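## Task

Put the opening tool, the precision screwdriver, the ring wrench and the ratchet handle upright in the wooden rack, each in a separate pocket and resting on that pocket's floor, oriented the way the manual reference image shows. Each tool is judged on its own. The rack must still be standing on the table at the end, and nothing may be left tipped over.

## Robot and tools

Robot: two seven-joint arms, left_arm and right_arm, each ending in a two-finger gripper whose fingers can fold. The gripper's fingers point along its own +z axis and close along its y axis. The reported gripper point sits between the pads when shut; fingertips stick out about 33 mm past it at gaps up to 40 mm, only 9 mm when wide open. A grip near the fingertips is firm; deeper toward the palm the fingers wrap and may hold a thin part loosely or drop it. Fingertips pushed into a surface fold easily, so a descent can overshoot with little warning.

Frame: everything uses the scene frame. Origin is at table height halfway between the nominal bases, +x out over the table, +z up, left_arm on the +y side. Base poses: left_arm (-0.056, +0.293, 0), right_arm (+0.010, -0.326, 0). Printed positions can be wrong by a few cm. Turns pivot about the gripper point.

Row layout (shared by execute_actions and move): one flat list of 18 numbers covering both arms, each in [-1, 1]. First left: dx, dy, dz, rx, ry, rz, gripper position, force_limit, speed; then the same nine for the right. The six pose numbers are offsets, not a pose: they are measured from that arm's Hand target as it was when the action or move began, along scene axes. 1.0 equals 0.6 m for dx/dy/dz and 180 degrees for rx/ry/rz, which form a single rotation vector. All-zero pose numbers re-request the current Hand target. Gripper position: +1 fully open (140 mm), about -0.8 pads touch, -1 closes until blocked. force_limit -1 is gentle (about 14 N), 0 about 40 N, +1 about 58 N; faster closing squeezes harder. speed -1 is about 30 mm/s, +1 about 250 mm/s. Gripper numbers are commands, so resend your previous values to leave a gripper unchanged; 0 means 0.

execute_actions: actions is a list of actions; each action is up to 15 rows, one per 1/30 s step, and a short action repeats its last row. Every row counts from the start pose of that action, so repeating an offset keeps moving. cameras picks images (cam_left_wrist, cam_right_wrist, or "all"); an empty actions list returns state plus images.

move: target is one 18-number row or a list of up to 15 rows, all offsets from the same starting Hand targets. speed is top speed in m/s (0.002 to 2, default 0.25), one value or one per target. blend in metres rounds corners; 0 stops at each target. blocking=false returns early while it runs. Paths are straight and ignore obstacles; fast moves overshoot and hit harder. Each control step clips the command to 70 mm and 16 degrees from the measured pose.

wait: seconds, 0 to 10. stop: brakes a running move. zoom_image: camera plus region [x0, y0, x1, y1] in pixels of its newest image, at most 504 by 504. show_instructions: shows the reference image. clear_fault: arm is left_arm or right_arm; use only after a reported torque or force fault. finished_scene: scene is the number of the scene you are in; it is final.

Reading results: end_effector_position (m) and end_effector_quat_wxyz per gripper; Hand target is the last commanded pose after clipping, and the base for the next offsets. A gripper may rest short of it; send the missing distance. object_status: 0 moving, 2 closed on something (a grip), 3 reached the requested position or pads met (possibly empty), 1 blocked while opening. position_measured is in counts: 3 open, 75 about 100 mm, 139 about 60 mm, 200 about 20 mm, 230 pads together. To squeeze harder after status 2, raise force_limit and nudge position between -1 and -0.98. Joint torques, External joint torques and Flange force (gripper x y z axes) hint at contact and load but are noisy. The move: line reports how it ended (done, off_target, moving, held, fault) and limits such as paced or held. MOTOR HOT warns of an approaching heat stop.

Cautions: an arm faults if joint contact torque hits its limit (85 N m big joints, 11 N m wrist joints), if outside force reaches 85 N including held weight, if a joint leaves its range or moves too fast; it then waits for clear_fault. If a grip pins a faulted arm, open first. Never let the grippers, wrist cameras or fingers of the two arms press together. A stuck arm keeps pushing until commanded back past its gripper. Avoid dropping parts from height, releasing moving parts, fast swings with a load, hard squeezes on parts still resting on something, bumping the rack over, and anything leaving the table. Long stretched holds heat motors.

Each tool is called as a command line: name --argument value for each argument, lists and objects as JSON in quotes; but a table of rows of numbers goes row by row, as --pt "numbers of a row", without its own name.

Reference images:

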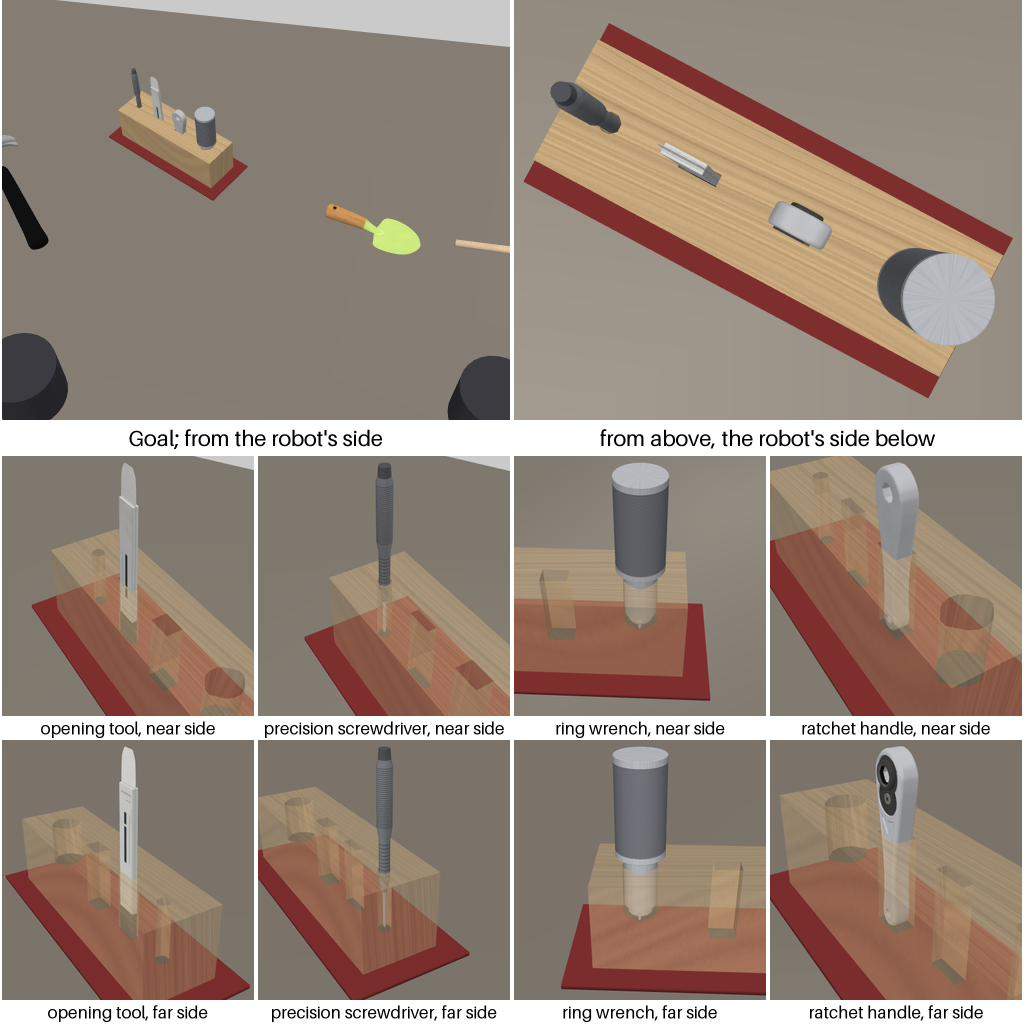

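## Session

execute_actions --actions '[]'

Scene clock: 0.00 s.
left_arm: end_effector_position=(+0.4399, +0.6166, +0.2602) position_measured=3 object_status=3 end_effector_quat_wxyz=(-0.074, +0.908, -0.378, +0.163) | right_arm: end_effector_position=(+0.2564, -0.3454, +0.2329) position_measured=3 object_status=3 end_effector_quat_wxyz=(-0.291, -0.326, +0.633, -0.639)
Joint positions: left_arm=[0.538 -0.126 0.054 -2.219 -0.29 2.369 0.056] | right_arm=[0.433 0.156 0.511 -2.563 -0.73 1.197 2.008]
Joint velocities: within noise
Joint torques (N m): no reading
External joint torques (N m): no reading
Flange force (N): no reading
Hand target: left_arm +0.4399, +0.6166, +0.2602; -0.074, +0.908, -0.378, +0.163 | right_arm +0.2564, -0.3454, +0.2329; -0.291, -0.326, +0.633, -0.639
Tool commands: left_gripper/position=+1.0 left_gripper/force_limit=+1.0 left_gripper/speed=+1.0 right_gripper/position=+1.0 right_gripper/force_limit=+1.0 right_gripper/speed=+1.0

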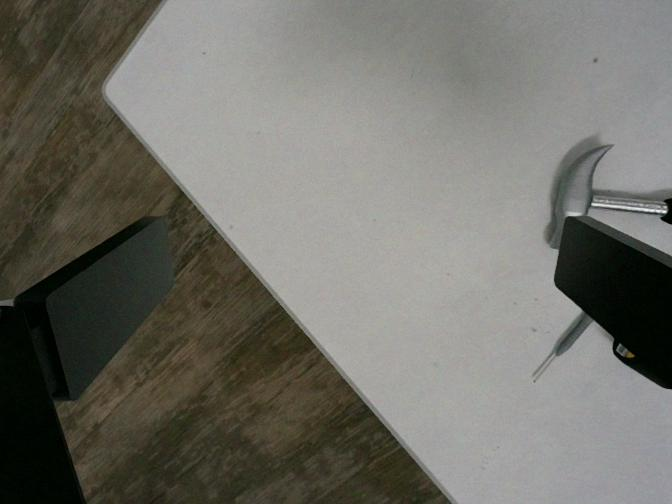

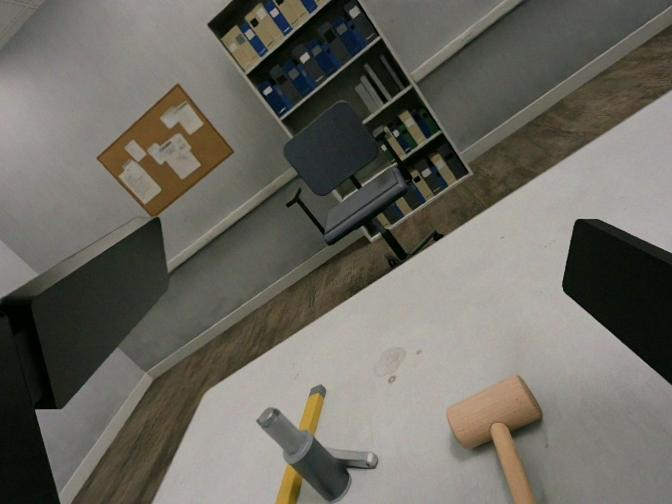

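move --pt "0 0 0.25 0 0 0 1 1 1 0 0 0.25 0 0 0 1 1 1" --pt "-0.033 -0.561 0.317 -0.049 0.107 0.248 1 1 1 0.173 0.109 0.362 0.4656 -0.212 -0.2375 1 1 1" --speed 0.3 --cameras '["all"]'

Scene clock: 15.33 s.
left_arm: end_effector_position=(+0.4202, +0.2814, +0.4509) position_measured=3 object_status=3 end_effector_quat_wxyz=(-0.003, +1.000, -0.004, +0.002) | right_arm: end_effector_position=(+0.3596, -0.2810, +0.4496) position_measured=3 object_status=3 end_effector_quat_wxyz=(-0.001, -0.003, +1.000, -0.001)
Joint positions: left_arm=[0.741 -0.303 -0.677 -1.718 -0.184 1.485 -1.429] | right_arm=[0.23 -0.589 -0.073 -2.041 -0.042 1.45 1.739]
Joint velocities: left_arm=[0 0 0 0.001 0.001 -0.001 -0.006] | right_arm=[within noise]
Joint torques (N m): left_arm=[1.52 -14.03 5.85 23.46 0.41 2.47 -0.33] | right_arm=[0.27 -9.99 1.74 22.95 1.3 2.52 0.15]
External joint torques (N m): left_arm=[1.34 -0.29 -0.25 0.25 -0.49 -0.21 -0.33] | right_arm=[0.2 0.3 0.8 -0.14 0.45 0.08 0.14]
Flange force (N): left_arm=[0.5 0.4 -1.4] | right_arm=[-0.3 2.0 0.3]
Hand target: left_arm +0.4201, +0.2800, +0.4504; +0.000, +1.000, -0.001, +0.001 | right_arm +0.3602, -0.2800, +0.4501; +0.001, +0.000, +1.000, +0.001
Off the commanded pose: left_arm 0.001 m, 1 deg | right_arm 0.001 m, 0 deg.
move: done

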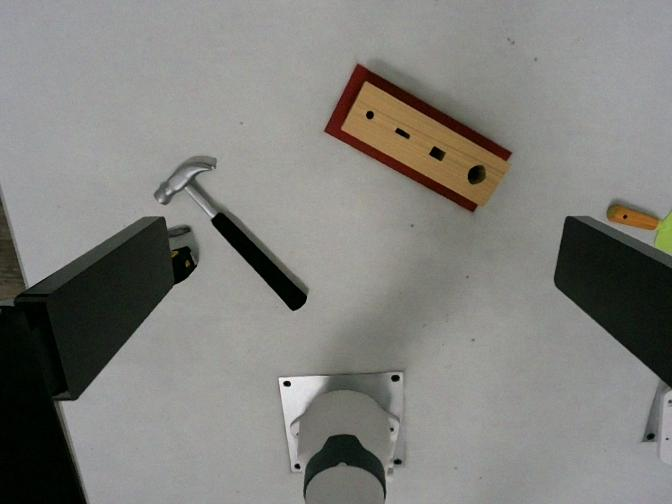

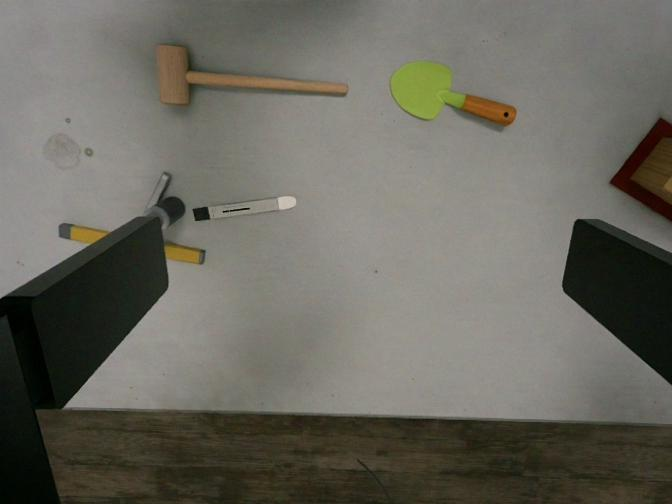

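move --target '[0,0.333,-0.083,0,0,0,1,1,1,0.15,-0.367,-0.083,0,0,0,1,1,1]' --speed 0.3 --cameras '["all"]'

zoom_image --camera "cam_right_wrist" --region '[200, 150, 500, 350]'

Scene clock: 28.90 s.
left_arm: end_effector_position=(+0.4200, +0.4783, +0.4000) position_measured=3 object_status=3 end_effector_quat_wxyz=(+0.003, +1.000, +0.003, +0.000) | right_arm: end_effector_position=(+0.4490, -0.5002, +0.4000) position_measured=3 object_status=3 end_effector_quat_wxyz=(-0.001, +0.004, +1.000, +0.001)
Joint positions: left_arm=[0.836 -0.165 -0.476 -1.771 -0.08 1.621 -1.141] | right_arm=[0.232 -0.312 -0.517 -1.893 -0.152 1.617 1.331]
Joint velocities: left_arm=[0 0 0 0.001 0 0 0.005] | right_arm=[0 0.001 0 0 -0.001 -0.001 -0.007]
Joint torques (N m): left_arm=[1.05 -24.24 2.73 24.38 1.3 2.88 0.21] | right_arm=[1.38 -16.23 5.07 24.89 0.87 2.44 -0.17]
External joint torques (N m): left_arm=[0.91 -0.97 0.23 -0.12 0.46 0.21 0.21] | right_arm=[1.22 0.94 0.19 0.97 0.06 -0.01 -0.17]
Flange force (N): left_arm=[-4.0 0.1 1.3] | right_arm=[-6.5 -1.5 -3.7]
Hand target: left_arm +0.4201, +0.4798, +0.4006; +0.000, +1.000, -0.001, +0.001 | right_arm +0.4502, -0.5002, +0.4003; +0.001, +0.000, +1.000, +0.001
Off the commanded pose: left_arm 0.002 m, 0 deg | right_arm 0.001 m, 0 deg.
move: done

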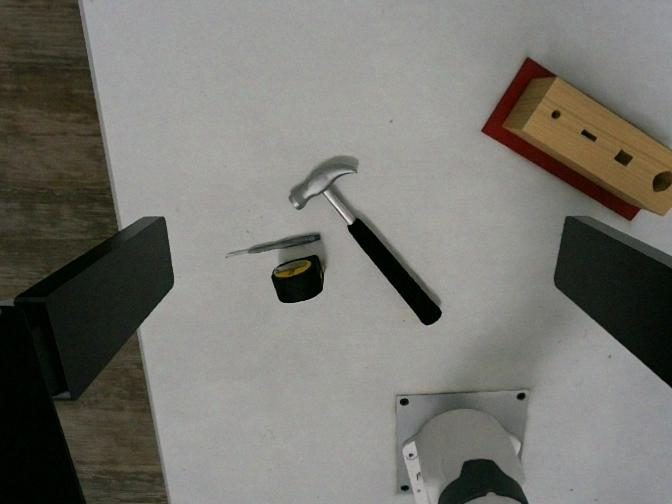

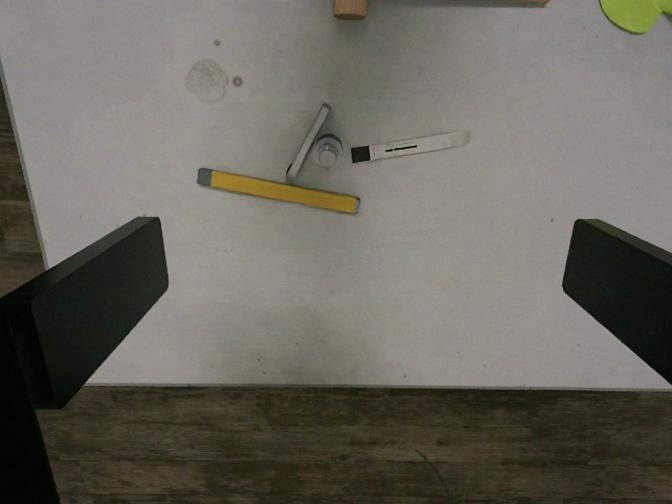

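Scaled by 1.680 from the camera's 672x504 image, which has a finer 960x720 frame.

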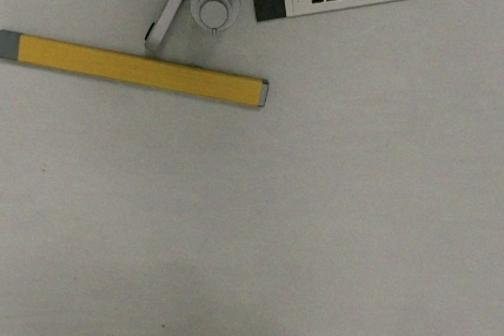

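zoom_image --camera "cam_right_wrist" --region '[260, 80, 400, 220]'

zoom_image --camera "cam_left_wrist" --region '[210, 200, 350, 320]'

Scaled by 3.600 from the camera's 672x504 image, which has a finer 960x720 frame.

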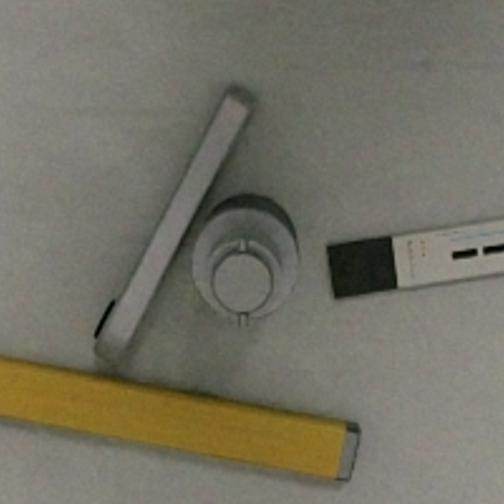

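Scaled by 3.600 from the camera's 672x504 image, which has a finer 960x720 frame.

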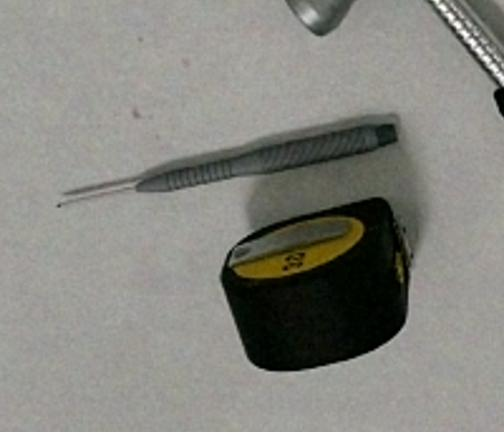

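zoom_image --camera "cam_right_wrist" --region '[345, 110, 475, 180]'

move --target '[-0.2085,0.105,-0.468,0.0932,0.1172,-0.4207,-0.2,-0.2,1,0,0,0,0,0,0,1,1,1]' --speed 0.3 --cameras '["cam_left_wrist"]'

Scaled by 3.877 from the camera's 672x504 image, which has a finer 960x720 frame.

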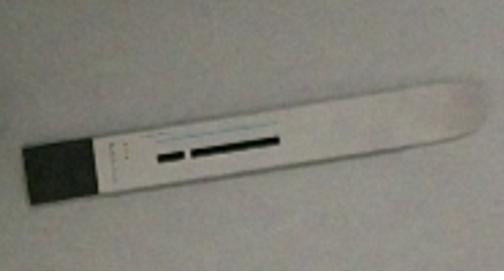

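Scene clock: 88.13 s.
left_arm: end_effector_position=(+0.2950, +0.5425, +0.1199) position_measured=154 object_status=3 end_effector_quat_wxyz=(-0.134, +0.767, -0.604, -0.168) | right_arm: end_effector_position=(+0.4490, -0.5002, +0.4000) position_measured=3 object_status=3 end_effector_quat_wxyz=(-0.001, +0.003, +1.000, +0.001)
Joint positions: left_arm=[0.698 -0.247 -0.365 -2.675 0.546 2.445 -0.254] | right_arm=[0.233 -0.312 -0.518 -1.893 -0.152 1.617 1.329]
Joint velocities: left_arm=[-0.001 0.001 -0.001 -0.001 -0.001 0.002 0.006] | right_arm=[within noise]
Joint torques (N m): left_arm=[1.04 -20.13 2.78 20.59 0.79 2.26 0.22] | right_arm=[1.4 -16.25 5.06 24.98 0.86 2.44 -0.18]
External joint torques (N m): left_arm=[0.93 -0.86 0.6 -0.71 0.56 0.16 0.23] | right_arm=[1.24 0.92 0.17 1.03 0.05 -0.02 -0.19]
Flange force (N): left_arm=[-2.3 4.7 1.1] | right_arm=[-6.6 -1.6 -3.9]
Hand target: left_arm +0.2950, +0.5428, +0.1198; -0.134, +0.764, -0.608, -0.169 | right_arm +0.4502, -0.5002, +0.4003; +0.001, +0.000, +1.000, +0.001
Off the commanded pose: left_arm 0.000 m, 1 deg | right_arm 0.001 m, 0 deg.
move: done
Images, in order (width x height): cam_left_wrist 672x504.

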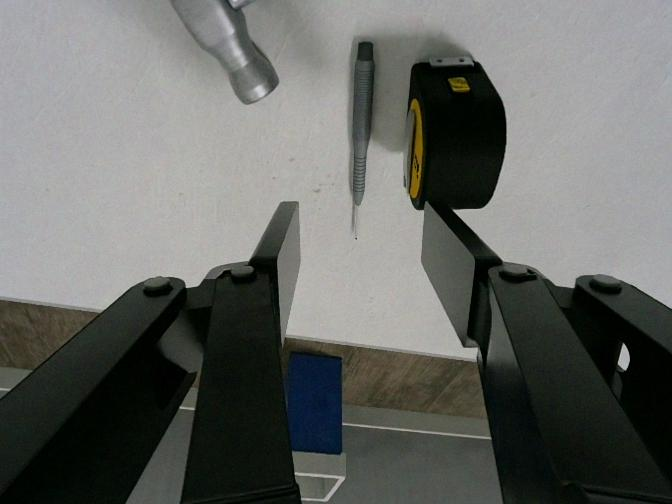

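move --pt "0 0 0 0 0 0 -0.57 -0.2 1 0 0 0 0 0 0 1 1 1" --pt "-0.002 0 -0.08 0 0 0 -0.57 -0.2 1 0 0 0 0 0 0 1 1 1" --speed 0.1 --cameras '["cam_left_wrist"]'

Scene clock: 99.10 s.
left_arm: end_effector_position=(+0.2930, +0.5426, +0.0721) position_measured=201 object_status=3 end_effector_quat_wxyz=(-0.133, +0.763, -0.610, -0.170) | right_arm: end_effector_position=(+0.4490, -0.5002, +0.4000) position_measured=3 object_status=3 end_effector_quat_wxyz=(-0.001, +0.003, +1.000, +0.001)
Joint positions: left_arm=[0.756 -0.118 -0.395 -2.686 0.716 2.541 -0.403] | right_arm=[0.233 -0.312 -0.518 -1.893 -0.152 1.617 1.329]
Joint velocities: left_arm=[0 -0.001 -0.001 0 0 0.002 -0.007] | right_arm=[within noise]
Joint torques (N m): left_arm=[1.53 -21.78 1.04 19.57 0.57 2.15 -0.2] | right_arm=[1.41 -16.19 5.09 24.88 0.86 2.43 -0.19]
External joint torques (N m): left_arm=[1.4 -0.39 -0.22 0.13 0.57 0.22 -0.18] | right_arm=[1.39 1.24 0.32 0.77 0.05 -0.04 -0.2]
Flange force (N): left_arm=[-0.5 0.1 4.5] | right_arm=[-6.9 -1.3 -3.4]
Hand target: left_arm +0.2938, +0.5428, +0.0718; -0.134, +0.764, -0.608, -0.169 | right_arm +0.4502, -0.5002, +0.4003; +0.001, +0.000, +1.000, +0.001
Off the commanded pose: left_arm 0.001 m, 0 deg | right_arm 0.001 m, 0 deg.
move: done
Images, in order (width x height): cam_left_wrist 672x504.

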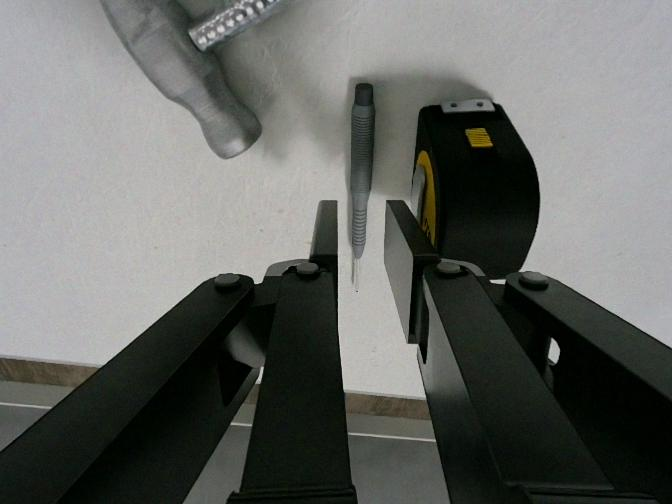

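move --pt "0.005 0.001 0 0 0 0 -0.57 -0.2 1 0 0 0 0 0 0 1 1 1" --pt "0.005 0.001 -0.0585 0 0 0 -0.57 -0.2 1 0 0 0 0 0 0 1 1 1" --pt "0.005 0.001 -0.0585 0 0 0 -1 -0.2 -1 0 0 0 0 0 0 1 1 1" --speed 0.06

wait --seconds 0.7 --cameras '["cam_left_wrist"]'

Scene clock: 105.53 s.
left_arm: end_effector_position=(+0.2966, +0.5428, +0.0371) position_measured=217 object_status=0 end_effector_quat_wxyz=(-0.133, +0.763, -0.610, -0.170) | right_arm: end_effector_position=(+0.4490, -0.5002, +0.4000) position_measured=3 object_status=3 end_effector_quat_wxyz=(-0.001, +0.003, +1.000, +0.001)
Joint positions: left_arm=[0.776 0.005 -0.395 -2.658 0.886 2.578 -0.558] | right_arm=[0.233 -0.312 -0.518 -1.893 -0.152 1.617 1.329]
Joint torques (N m): left_arm=[1.22 -24.39 0.62 18.01 0.48 2 -0.26] | right_arm=[1.43 -16.23 5.03 24.89 0.85 2.43 -0.2]
External joint torques (N m): left_arm=[1.11 -0.42 0.56 0.01 0.56 0.2 -0.24] | right_arm=[1.3 1 0.16 0.92 0.04 -0.03 -0.2]
Flange force (N): left_arm=[-1.1 1.8 4.0] | right_arm=[-6.6 -1.6 -3.7]
Hand target: left_arm +0.2968, +0.5434, +0.0367; -0.134, +0.764, -0.608, -0.169 | right_arm +0.4502, -0.5002, +0.4003; +0.001, +0.000, +1.000, +0.001
Off the commanded pose: left_arm 0.001 m, 0 deg | right_arm 0.001 m, 0 deg.
move: done

Scene clock: 106.23 s.
left_arm: end_effector_position=(+0.2966, +0.5428, +0.0371) position_measured=217 object_status=2 end_effector_quat_wxyz=(-0.133, +0.763, -0.609, -0.170) | right_arm: end_effector_position=(+0.4490, -0.5002, +0.4000) position_measured=3 object_status=3 end_effector_quat_wxyz=(-0.001, +0.003, +1.000, +0.001)
Joint positions: left_arm=[0.776 0.005 -0.395 -2.658 0.886 2.578 -0.558] | right_arm=[0.233 -0.312 -0.518 -1.893 -0.152 1.617 1.329]
Joint torques (N m): left_arm=[1.15 -24.37 0.61 18 0.48 2.01 -0.23] | right_arm=[1.41 -16.24 5.13 24.91 0.86 2.43 -0.21]
External joint torques (N m): left_arm=[1.01 -0.32 0.52 -0.06 0.56 0.21 -0.22] | right_arm=[1.41 1.1 0.4 0.93 0.06 -0.02 -0.21]
Flange force (N): left_arm=[-0.9 1.7 4.1] | right_arm=[-6.9 -1.3 -3.8]
Hand target: left_arm +0.2968, +0.5434, +0.0367; -0.134, +0.764, -0.608, -0.169 | right_arm +0.4502, -0.5002, +0.4003; +0.001, +0.000, +1.000, +0.001
Tool commands: left_gripper/position=-1.0 left_gripper/force_limit=-0.2 left_gripper/speed=-1.0 right_gripper/position=+1.0 right_gripper/force_limit=+1.0 right_gripper/speed=+1.0
Off the commanded pose: left_arm 0.001 m, 0 deg | right_arm 0.001 m, 0 deg.
wait: 0.70 s; at rest by 0.17 s
Images, in order (width x height): cam_left_wrist 672x504.

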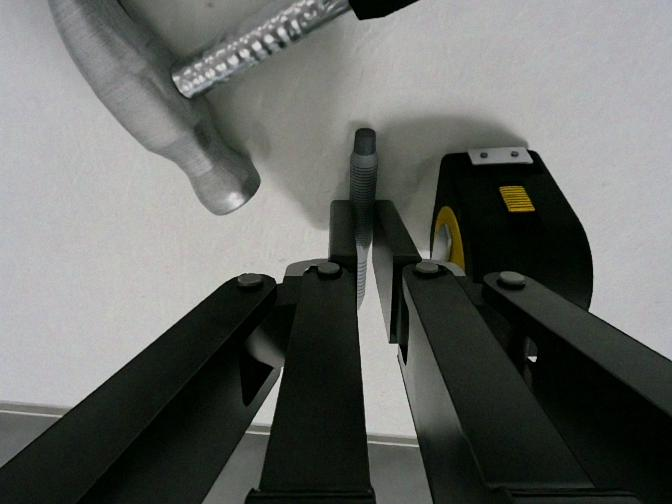

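move --pt "0 0 0.333 0 0 0 -1 -0.2 -1 0 0.3 0.083 0 0 0 0.8 1 1" --pt "0.17 -0.24 0.4 0 0 0 -1 -0.2 -1 -0.017 0.75 0.083 0 0 0.5 0.8 1 1" --pt "0.2153 -0.484 0.372 -0.331 -0.4164 0.3319 -1 -0.2 -1 -0.017 0.75 0.083 0 0 0.5 0.8 1 1" --speed '[0.15,0.25,0.3]' --blend '[0.03,0.03,0]' --cameras '["all"]'

Scene clock: 126.23 s.
left_arm: end_effector_position=(+0.4254, +0.2496, +0.2540) position_measured=217 object_status=2 end_effector_quat_wxyz=(-0.016, +0.874, +0.021, +0.485) | right_arm: end_effector_position=(+0.4412, -0.0506, +0.4508) position_measured=28 object_status=3 end_effector_quat_wxyz=(-0.002, +0.705, -0.709, +0.001)
Joint positions: left_arm=[-1.204 -0.481 0.574 -3.021 -1.043 3.989 -0.855] | right_arm=[0.795 -0.117 -0.217 -1.605 -0.026 1.495 0.594]
Joint torques (N m): left_arm=[0.98 -5.23 -5.57 16.35 2.2 3.04 0.15] | right_arm=[1.08 -24.51 1.32 24.42 1.22 2.15 -0.22]
External joint torques (N m): left_arm=[0.93 -0.7 0.21 -0.08 0.11 -0.07 0.12] | right_arm=[0.98 1.82 0.51 1.08 0.46 -0.37 -0.22]
Flange force (N): left_arm=[0.0 0.0 0.0] | right_arm=[-6.4 -8.0 -6.9]
Hand target: left_arm +0.4254, +0.2496, +0.2538; -0.017, +0.874, +0.021, +0.485 (not the last commanded pose) | right_arm +0.4400, -0.0502, +0.4501; +0.000, +0.707, -0.707, -0.001
Off the commanded pose: left_arm 0.007 m, 8 deg | right_arm 0.001 m, 0 deg.
move: held (left_arm; a check stopped the path); limits=paced,held
pose unreachable (left arm): on one or more control steps of this call, first in action 0 (counted from 0), this arm could not follow its commanded pose, so it was not sent that pose on those steps. It may still have moved: this result reports where it is.
cause: moving toward the commanded pose would bring two parts of the arm too close to each other (joints 3 (upper arm roll) to 5 (forearm roll) lie between them).

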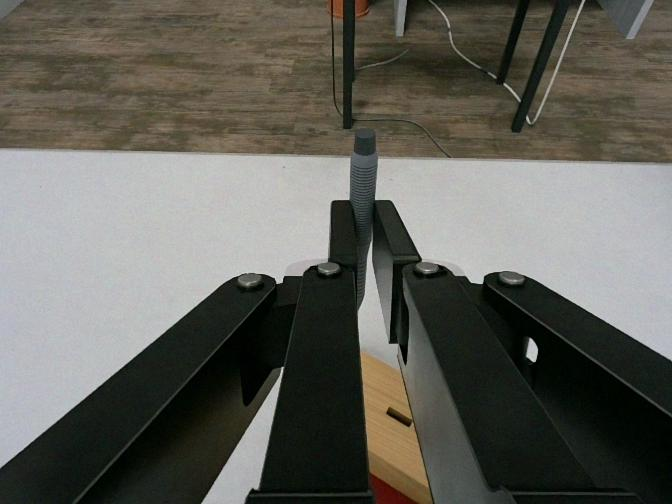

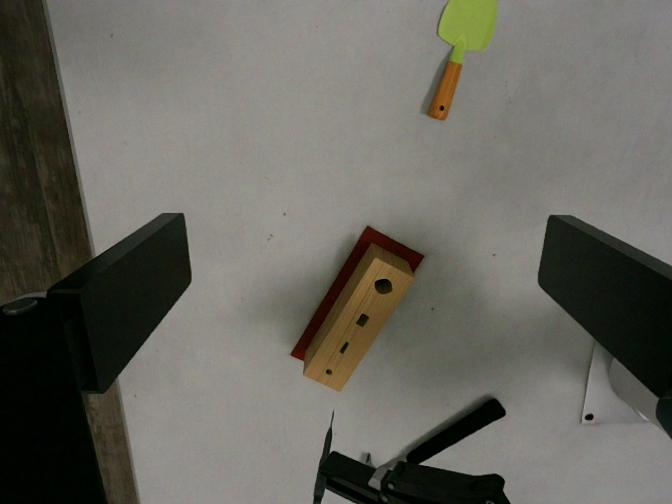

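move --pt "0.02 0.1 0.08 -0.0204 -0.0348 -0.3224 -1 -0.2 -1 0 0 0 0 0 0 0.8 1 1" --pt "0.02 0.041 0 -0.0204 -0.0348 -0.3224 -1 -0.2 -1 0 0 0 0 0 0 0.8 1 1" --speed 0.3 --blend '[0.03,0]' --cameras '["all"]'

Scene clock: 134.30 s.
left_arm: end_effector_position=(+0.4260, +0.2520, +0.2553) position_measured=217 object_status=2 end_effector_quat_wxyz=(-0.007, +0.875, +0.025, +0.484) | right_arm: end_effector_position=(+0.4412, -0.0506, +0.4508) position_measured=28 object_status=3 end_effector_quat_wxyz=(-0.002, +0.705, -0.709, +0.001)
Joint positions: left_arm=[-1.214 -0.515 0.6 -3.021 -1.043 3.982 -0.832] | right_arm=[0.795 -0.117 -0.217 -1.605 -0.026 1.495 0.594]
Joint torques (N m): left_arm=[0.75 -3.51 -6.27 16.41 2.29 3.29 -0.09] | right_arm=[1.04 -24.46 1.34 24.38 1.24 2.16 -0.17]
External joint torques (N m): left_arm=[0.65 0.19 0.01 -0.22 0.13 0.24 -0.11] | right_arm=[0.96 2.1 0.54 0.9 0.49 -0.38 -0.17]
Flange force (N): left_arm=[0.0 0.0 0.0] | right_arm=[-6.6 -8.1 -6.5]
Hand target: left_arm +0.4257, +0.2516, +0.2553; -0.007, +0.875, +0.026, +0.484 (not the last commanded pose) | right_arm +0.4400, -0.0502, +0.4501; +0.000, +0.707, -0.707, -0.001
Off the commanded pose: left_arm 0.025 m, 58 deg | right_arm 0.001 m, 0 deg.
move: held (left_arm; a check stopped the path); path passed 0 of 2 targets; blend cut to 0.0298 m at target 1; limits=held
pose unreachable (left arm): on one or more control steps of this call, first in action 0 (counted from 0), this arm could not follow its commanded pose, so it was not sent that pose on those steps. It may still have moved: this result reports where it is.
cause: moving toward the commanded pose would bring two parts of the arm too close to each other (joints 3 (upper arm roll) to 5 (forearm roll) lie between them).

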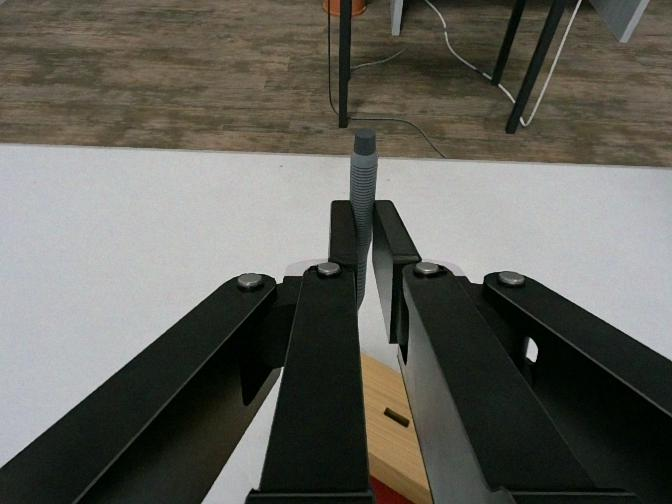

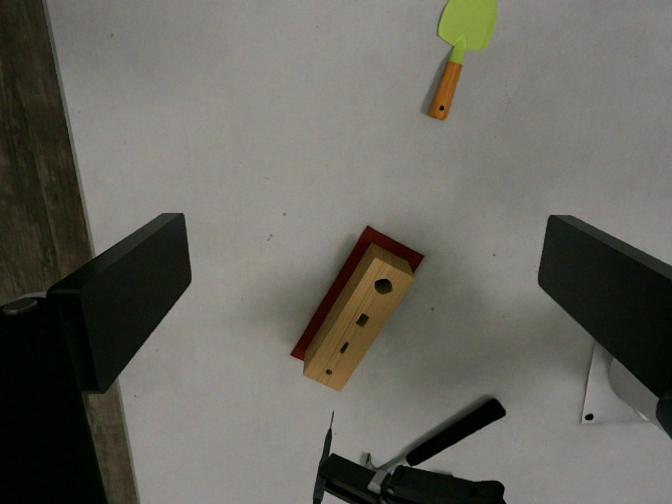

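move --pt "0.15 0.0 0.13 0 0 0 -1 -0.2 -1 0 0 0 0 0 0 0.8 1 1" --pt "0.12 0.25 0.1 -0.0204 -0.0348 -0.3224 -1 -0.2 -1 0 0 0 0 0 0 0.8 1 1" --pt "0.02 0.041 0 -0.0204 -0.0348 -0.3224 -1 -0.2 -1 0 0 0 0 0 0 0.8 1 1" --speed 0.3 --blend '[0.02,0.03,0]' --cameras '["all"]'

Scene clock: 140.67 s.
left_arm: end_effector_position=(+0.4376, +0.2761, +0.2553) position_measured=217 object_status=2 end_effector_quat_wxyz=(+0.259, +0.752, -0.383, +0.469) | right_arm: end_effector_position=(+0.4412, -0.0506, +0.4508) position_measured=28 object_status=3 end_effector_quat_wxyz=(-0.002, +0.705, -0.709, +0.001)
Joint positions: left_arm=[-0.94 -1.026 1.346 -2.711 -0.249 2.632 0.013] | right_arm=[0.795 -0.117 -0.217 -1.605 -0.026 1.495 0.594]
Joint velocities: left_arm=[-0.002 -0.001 0 0.001 0.001 0.004 0.003] | right_arm=[within noise]
Joint torques (N m): left_arm=[0.97 9.35 -20.03 11.65 1.46 1.19 0.23] | right_arm=[1.01 -24.44 1.28 24.42 1.23 2.16 -0.25]
External joint torques (N m): left_arm=[0.85 -1.03 0.5 -0.98 0.41 0.16 0.2] | right_arm=[0.96 2.18 0.51 0.93 0.48 -0.37 -0.25]
Flange force (N): left_arm=[-2.8 5.2 -2.1] | right_arm=[-6.7 -8.6 -6.7]
Hand target: left_arm +0.4377, +0.2762, +0.2553; +0.256, +0.751, -0.386, +0.471 | right_arm +0.4400, -0.0502, +0.4501; +0.000, +0.707, -0.707, -0.001
Off the commanded pose: left_arm 0.000 m, 1 deg | right_arm 0.001 m, 0 deg.
move: done

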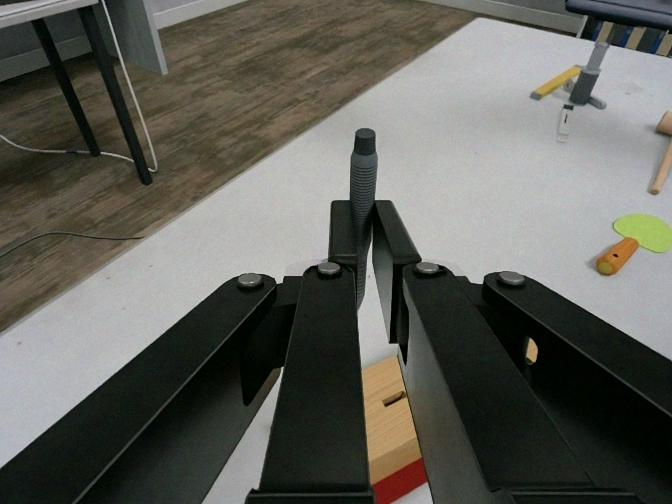

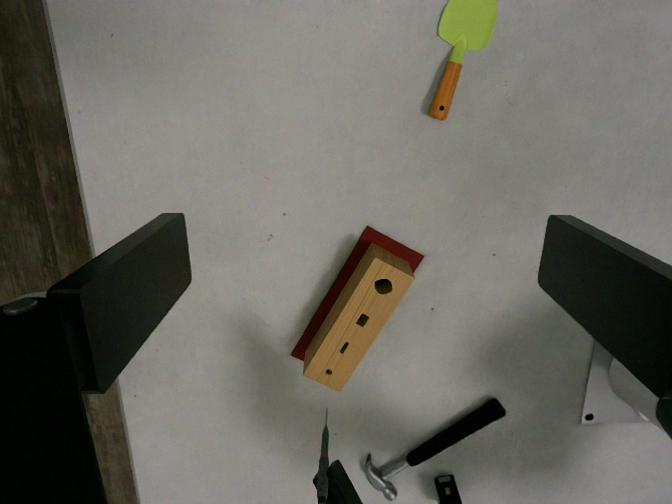

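move --target '[0,0,-0.125,0,0,0,-1,-0.2,-1,0,0,0,0,0,0,0.8,1,1]' --speed 0.12 --cameras '["all"]'

zoom_image --camera "cam_right_wrist" --region '[280, 330, 380, 430]'

zoom_image --camera "cam_left_wrist" --region '[320, 250, 430, 504]'

Scene clock: 145.40 s.
left_arm: end_effector_position=(+0.4372, +0.2762, +0.1804) position_measured=217 object_status=2 end_effector_quat_wxyz=(+0.259, +0.752, -0.383, +0.469) | right_arm: end_effector_position=(+0.4412, -0.0506, +0.4508) position_measured=28 object_status=3 end_effector_quat_wxyz=(-0.002, +0.705, -0.709, +0.001)
Joint positions: left_arm=[-1.066 -1.062 1.582 -2.727 -0.181 2.745 0.131] | right_arm=[0.795 -0.117 -0.217 -1.605 -0.026 1.495 0.594]
Joint velocities: left_arm=[-0.001 0 -0.002 -0.001 0 0.001 0.006] | right_arm=[within noise]
Joint torques (N m): left_arm=[0.56 12.59 -20.37 7.47 1.89 0.93 0.29] | right_arm=[1.05 -24.47 1.29 24.45 1.24 2.18 -0.23]
External joint torques (N m): left_arm=[0.54 -1.09 0.98 -0.49 0.61 0.23 0.26] | right_arm=[0.98 2.11 0.5 0.96 0.49 -0.36 -0.23]
Flange force (N): left_arm=[-4.0 1.9 0.4] | right_arm=[-6.7 -8.5 -6.7]
Hand target: left_arm +0.4377, +0.2762, +0.1803; +0.256, +0.751, -0.386, +0.471 | right_arm +0.4400, -0.0502, +0.4501; +0.000, +0.707, -0.707, -0.001
Off the commanded pose: left_arm 0.001 m, 1 deg | right_arm 0.001 m, 0 deg.
move: done

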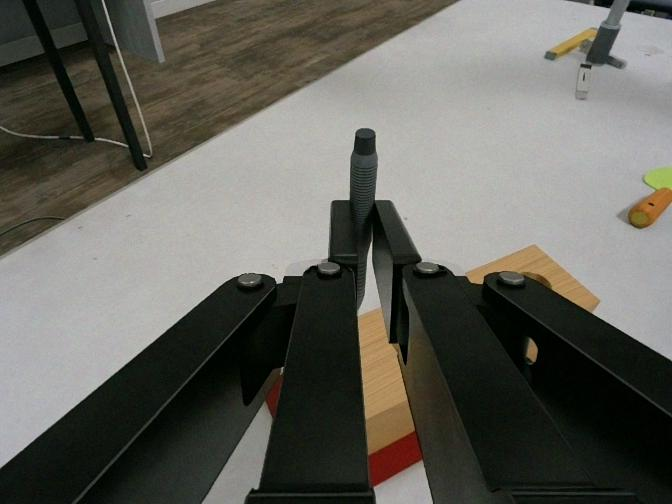

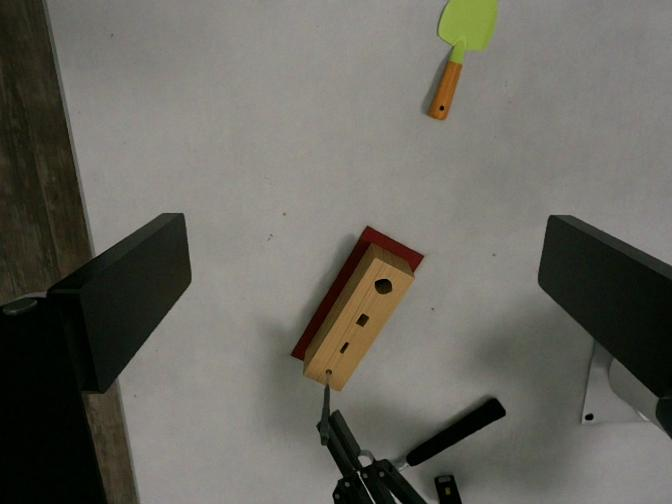

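Scaled by 5.040 from the camera's 672x504 image, which has a finer 960x720 frame.

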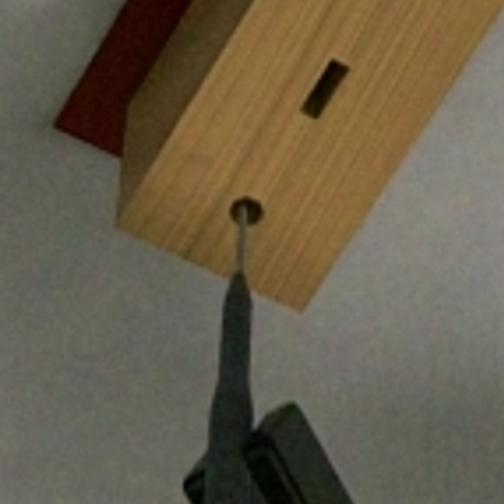

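Scaled by 1.984 from the camera's 672x504 image, which has a finer 960x720 frame.

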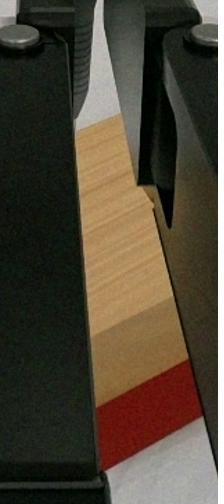

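move --target '[0,0,-0.015,0,0,0,-1,-0.2,-1,0,0,0,0,0,0,0.8,1,1]' --speed 0.04 --cameras '["all"]'

zoom_image --camera "cam_right_wrist" --region '[300, 350, 350, 400]'

Scene clock: 149.63 s.
left_arm: end_effector_position=(+0.4368, +0.2757, +0.1713) position_measured=217 object_status=2 end_effector_quat_wxyz=(+0.259, +0.752, -0.383, +0.469) | right_arm: end_effector_position=(+0.4412, -0.0506, +0.4508) position_measured=28 object_status=3 end_effector_quat_wxyz=(-0.002, +0.705, -0.709, +0.001)
Joint positions: left_arm=[-1.082 -1.067 1.61 -2.727 -0.176 2.757 0.148] | right_arm=[0.795 -0.117 -0.217 -1.605 -0.026 1.495 0.594]
Joint velocities: left_arm=[0.001 -0.001 0.001 0 0.001 0.003 0.006] | right_arm=[within noise]
Joint torques (N m): left_arm=[0.59 12.97 -20.44 7.41 1.9 0.96 0.32] | right_arm=[1.07 -24.5 1.3 24.42 1.22 2.16 -0.23]
External joint torques (N m): left_arm=[0.59 -1.07 0.96 -0.01 0.6 0.29 0.29] | right_arm=[1.03 1.97 0.55 0.98 0.48 -0.37 -0.22]
Flange force (N): left_arm=[-4.0 0.6 0.6] | right_arm=[-6.5 -8.1 -6.7]
Hand target: left_arm +0.4377, +0.2762, +0.1713; +0.256, +0.751, -0.386, +0.471 | right_arm +0.4400, -0.0502, +0.4501; +0.000, +0.707, -0.707, -0.001
Off the commanded pose: left_arm 0.001 m, 1 deg | right_arm 0.001 m, 0 deg.
move: done

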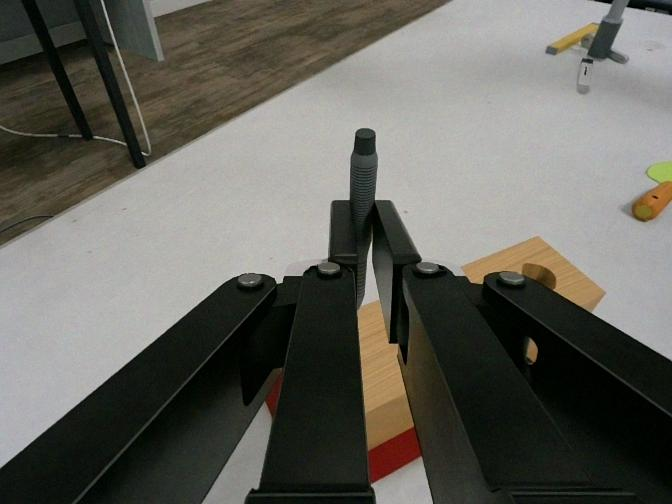

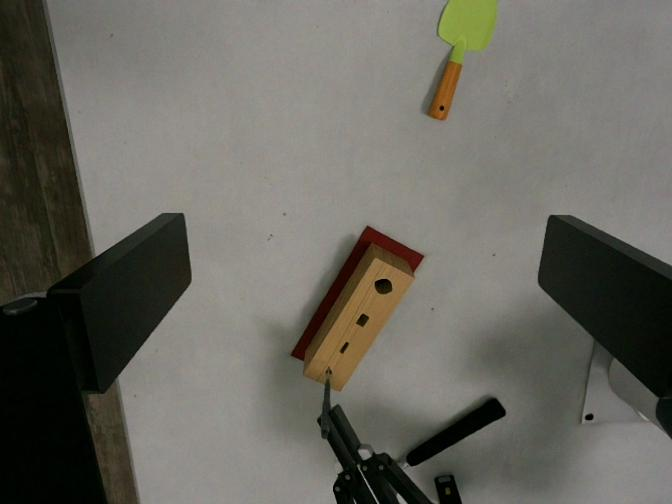

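Scaled by 10.080 from the camera's 672x504 image, which has a finer 960x720 frame.

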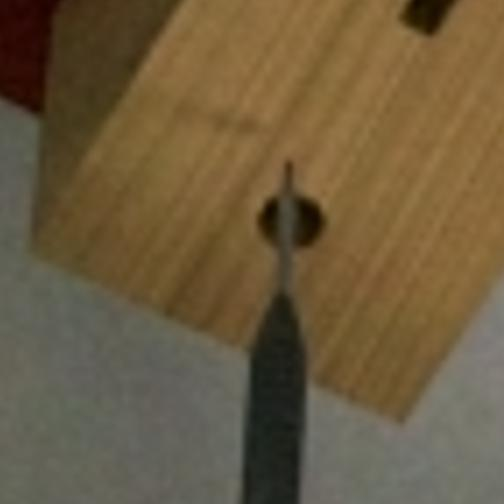

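move --target '[0,0.0165,-0.003,0,0,0,-1,-0.2,-1,0,0,0,0,0,0,0.8,1,1]' --speed 0.04 --cameras '["all"]'

zoom_image --camera "cam_right_wrist" --region '[300, 350, 350, 400]'

zoom_image --camera "cam_left_wrist" --region '[320, 250, 430, 504]'

Scene clock: 154.63 s.
left_arm: end_effector_position=(+0.4380, +0.2852, +0.1698) position_measured=217 object_status=2 end_effector_quat_wxyz=(+0.258, +0.752, -0.383, +0.470) | right_arm: end_effector_position=(+0.4412, -0.0506, +0.4508) position_measured=28 object_status=3 end_effector_quat_wxyz=(-0.002, +0.705, -0.709, +0.001)
Joint positions: left_arm=[-1.077 -1.067 1.621 -2.709 -0.17 2.736 0.157] | right_arm=[0.795 -0.117 -0.217 -1.605 -0.026 1.495 0.594]
Joint velocities: left_arm=[0 0.001 -0.001 0 0 -0.005 0.004] | right_arm=[within noise]
Joint torques (N m): left_arm=[1.3 13.95 -20.75 7.36 1.86 0.49 0.28] | right_arm=[1 -24.53 1.3 24.48 1.24 2.17 -0.2]
External joint torques (N m): left_arm=[1.23 -0.47 0.85 -0.14 0.63 -0.19 0.25] | right_arm=[0.81 2.03 0.4 0.97 0.48 -0.37 -0.2]
Flange force (N): left_arm=[-3.1 2.4 -3.7] | right_arm=[-6.4 -8.4 -6.7]
Hand target: left_arm +0.4377, +0.2861, +0.1695; +0.256, +0.751, -0.386, +0.471 | right_arm +0.4400, -0.0502, +0.4501; +0.000, +0.707, -0.707, -0.001
Off the commanded pose: left_arm 0.001 m, 0 deg | right_arm 0.001 m, 0 deg.
move: done

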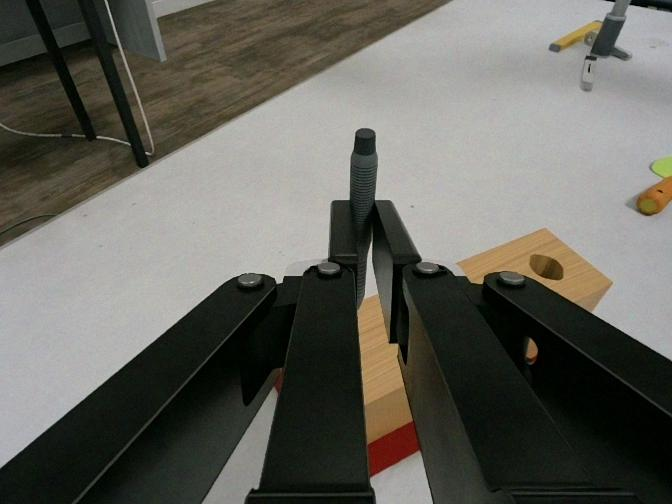

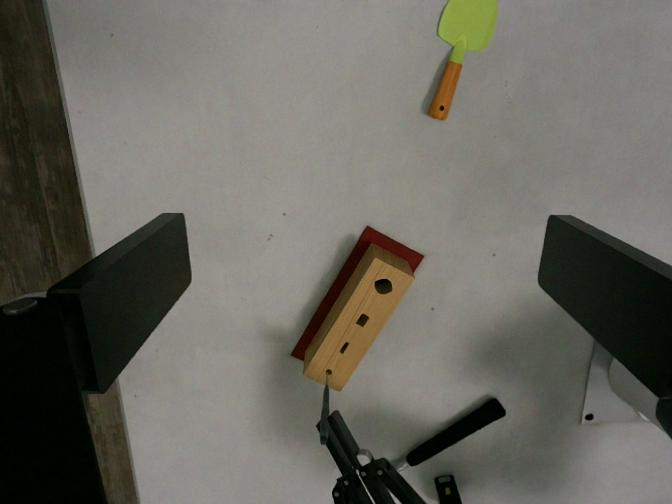

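Scaled by 10.080 from the camera's 672x504 image, which has a finer 960x720 frame.

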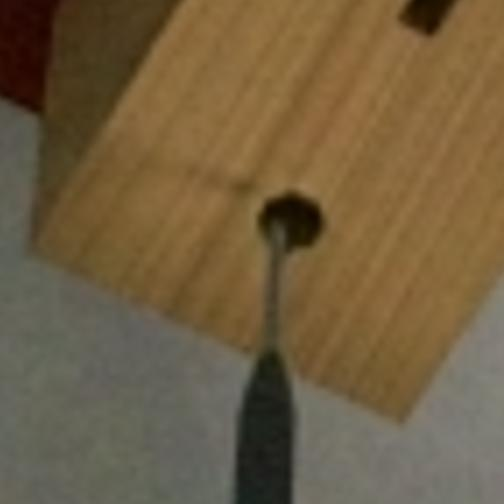

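Scaled by 1.984 from the camera's 672x504 image, which has a finer 960x720 frame.

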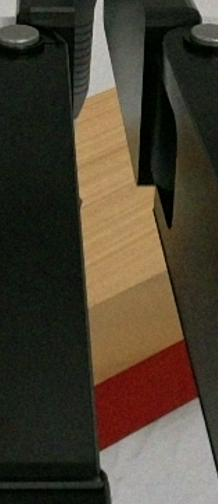

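move --target '[-0.0015,0,-0.012,0,0,0,-1,-0.2,-1,0,0,0,0,0,0,0.8,1,1]' --speed 0.03 --cameras '["cam_right_wrist"]'

zoom_image --camera "cam_right_wrist" --region '[300, 350, 350, 400]'

Scene clock: 158.60 s.
left_arm: end_effector_position=(+0.4362, +0.2859, +0.1624) position_measured=217 object_status=2 end_effector_quat_wxyz=(+0.259, +0.752, -0.383, +0.469) | right_arm: end_effector_position=(+0.4412, -0.0506, +0.4508) position_measured=28 object_status=3 end_effector_quat_wxyz=(-0.002, +0.705, -0.709, +0.001)
Joint positions: left_arm=[-1.084 -1.07 1.643 -2.709 -0.165 2.74 0.169] | right_arm=[0.795 -0.117 -0.217 -1.605 -0.026 1.495 0.594]
Joint velocities: left_arm=[-0.001 -0.001 0.001 0.002 0 0.001 0.005] | right_arm=[within noise]
Joint torques (N m): left_arm=[0.64 13.65 -20.71 6.53 1.8 0.84 0.36] | right_arm=[1.1 -24.42 1.33 24.39 1.24 2.16 -0.21]
External joint torques (N m): left_arm=[0.55 -1.03 0.88 -0.51 0.58 0.2 0.32] | right_arm=[0.97 2.07 0.49 0.99 0.48 -0.36 -0.21]
Flange force (N): left_arm=[-3.7 2.1 0.4] | right_arm=[-6.7 -8.4 -6.8]
Hand target: left_arm +0.4368, +0.2861, +0.1623; +0.256, +0.751, -0.386, +0.471 | right_arm +0.4400, -0.0502, +0.4501; +0.000, +0.707, -0.707, -0.001
Off the commanded pose: left_arm 0.001 m, 1 deg | right_arm 0.001 m, 0 deg.
move: done
Images, in order (width x height): cam_right_wrist 672x504.

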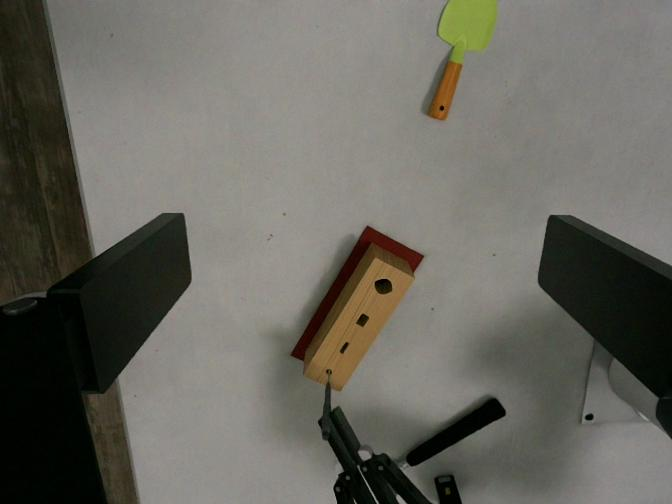

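Scaled by 10.080 from the camera's 672x504 image, which has a finer 960x720 frame.

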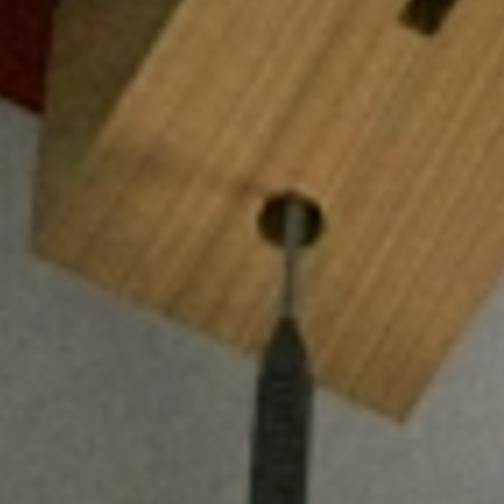

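move --target '[0,0.005,-0.012,0,0,0,-1,-0.2,-1,0,0,0,0,0,0,0.8,1,1]' --speed 0.03 --cameras '["cam_right_wrist"]'

zoom_image --camera "cam_right_wrist" --region '[300, 350, 350, 400]'

Scene clock: 161.83 s.
left_arm: end_effector_position=(+0.4360, +0.2887, +0.1552) position_measured=217 object_status=2 end_effector_quat_wxyz=(+0.259, +0.752, -0.383, +0.469) | right_arm: end_effector_position=(+0.4412, -0.0506, +0.4508) position_measured=28 object_status=3 end_effector_quat_wxyz=(-0.002, +0.705, -0.709, +0.001)
Joint positions: left_arm=[-1.093 -1.073 1.667 -2.702 -0.16 2.741 0.183] | right_arm=[0.795 -0.117 -0.217 -1.605 -0.026 1.495 0.594]
Joint velocities: left_arm=[0 0 0 -0.001 0.002 -0.001 0.005] | right_arm=[within noise]
Joint torques (N m): left_arm=[0.58 14.12 -20.77 6.52 1.79 0.84 0.26] | right_arm=[1.02 -24.43 1.32 24.43 1.23 2.15 -0.2]
External joint torques (N m): left_arm=[0.56 -0.99 0.96 -0.08 0.57 0.25 0.23] | right_arm=[0.85 2.08 0.44 0.94 0.47 -0.39 -0.2]
Flange force (N): left_arm=[-3.7 0.8 0.6] | right_arm=[-6.5 -8.4 -6.7]
Hand target: left_arm +0.4368, +0.2891, +0.1551; +0.256, +0.751, -0.386, +0.471 | right_arm +0.4400, -0.0502, +0.4501; +0.000, +0.707, -0.707, -0.001
Off the commanded pose: left_arm 0.001 m, 1 deg | right_arm 0.001 m, 0 deg.
move: done
Images, in order (width x height): cam_right_wrist 672x504.

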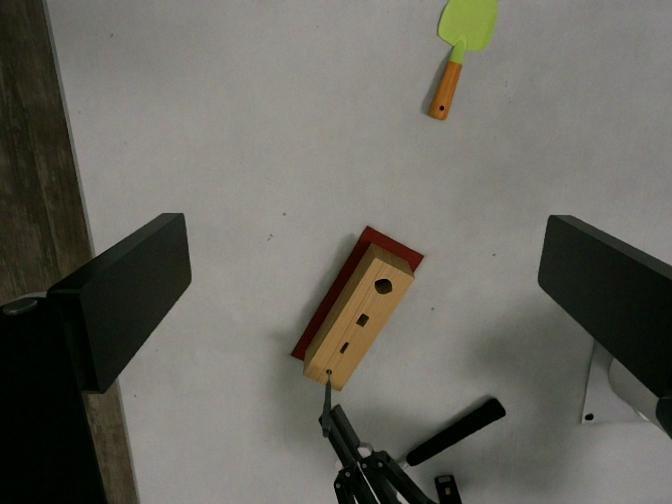

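Scaled by 10.080 from the camera's 672x504 image, which has a finer 960x720 frame.

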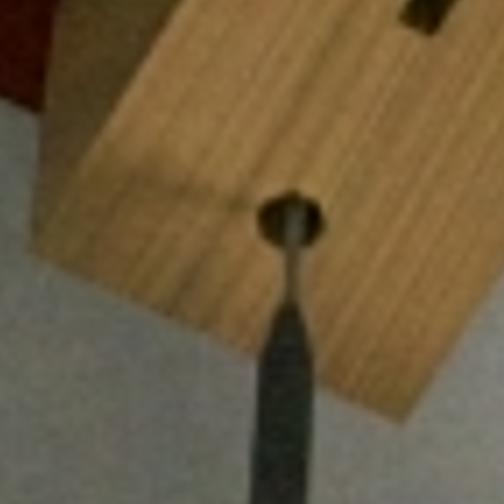

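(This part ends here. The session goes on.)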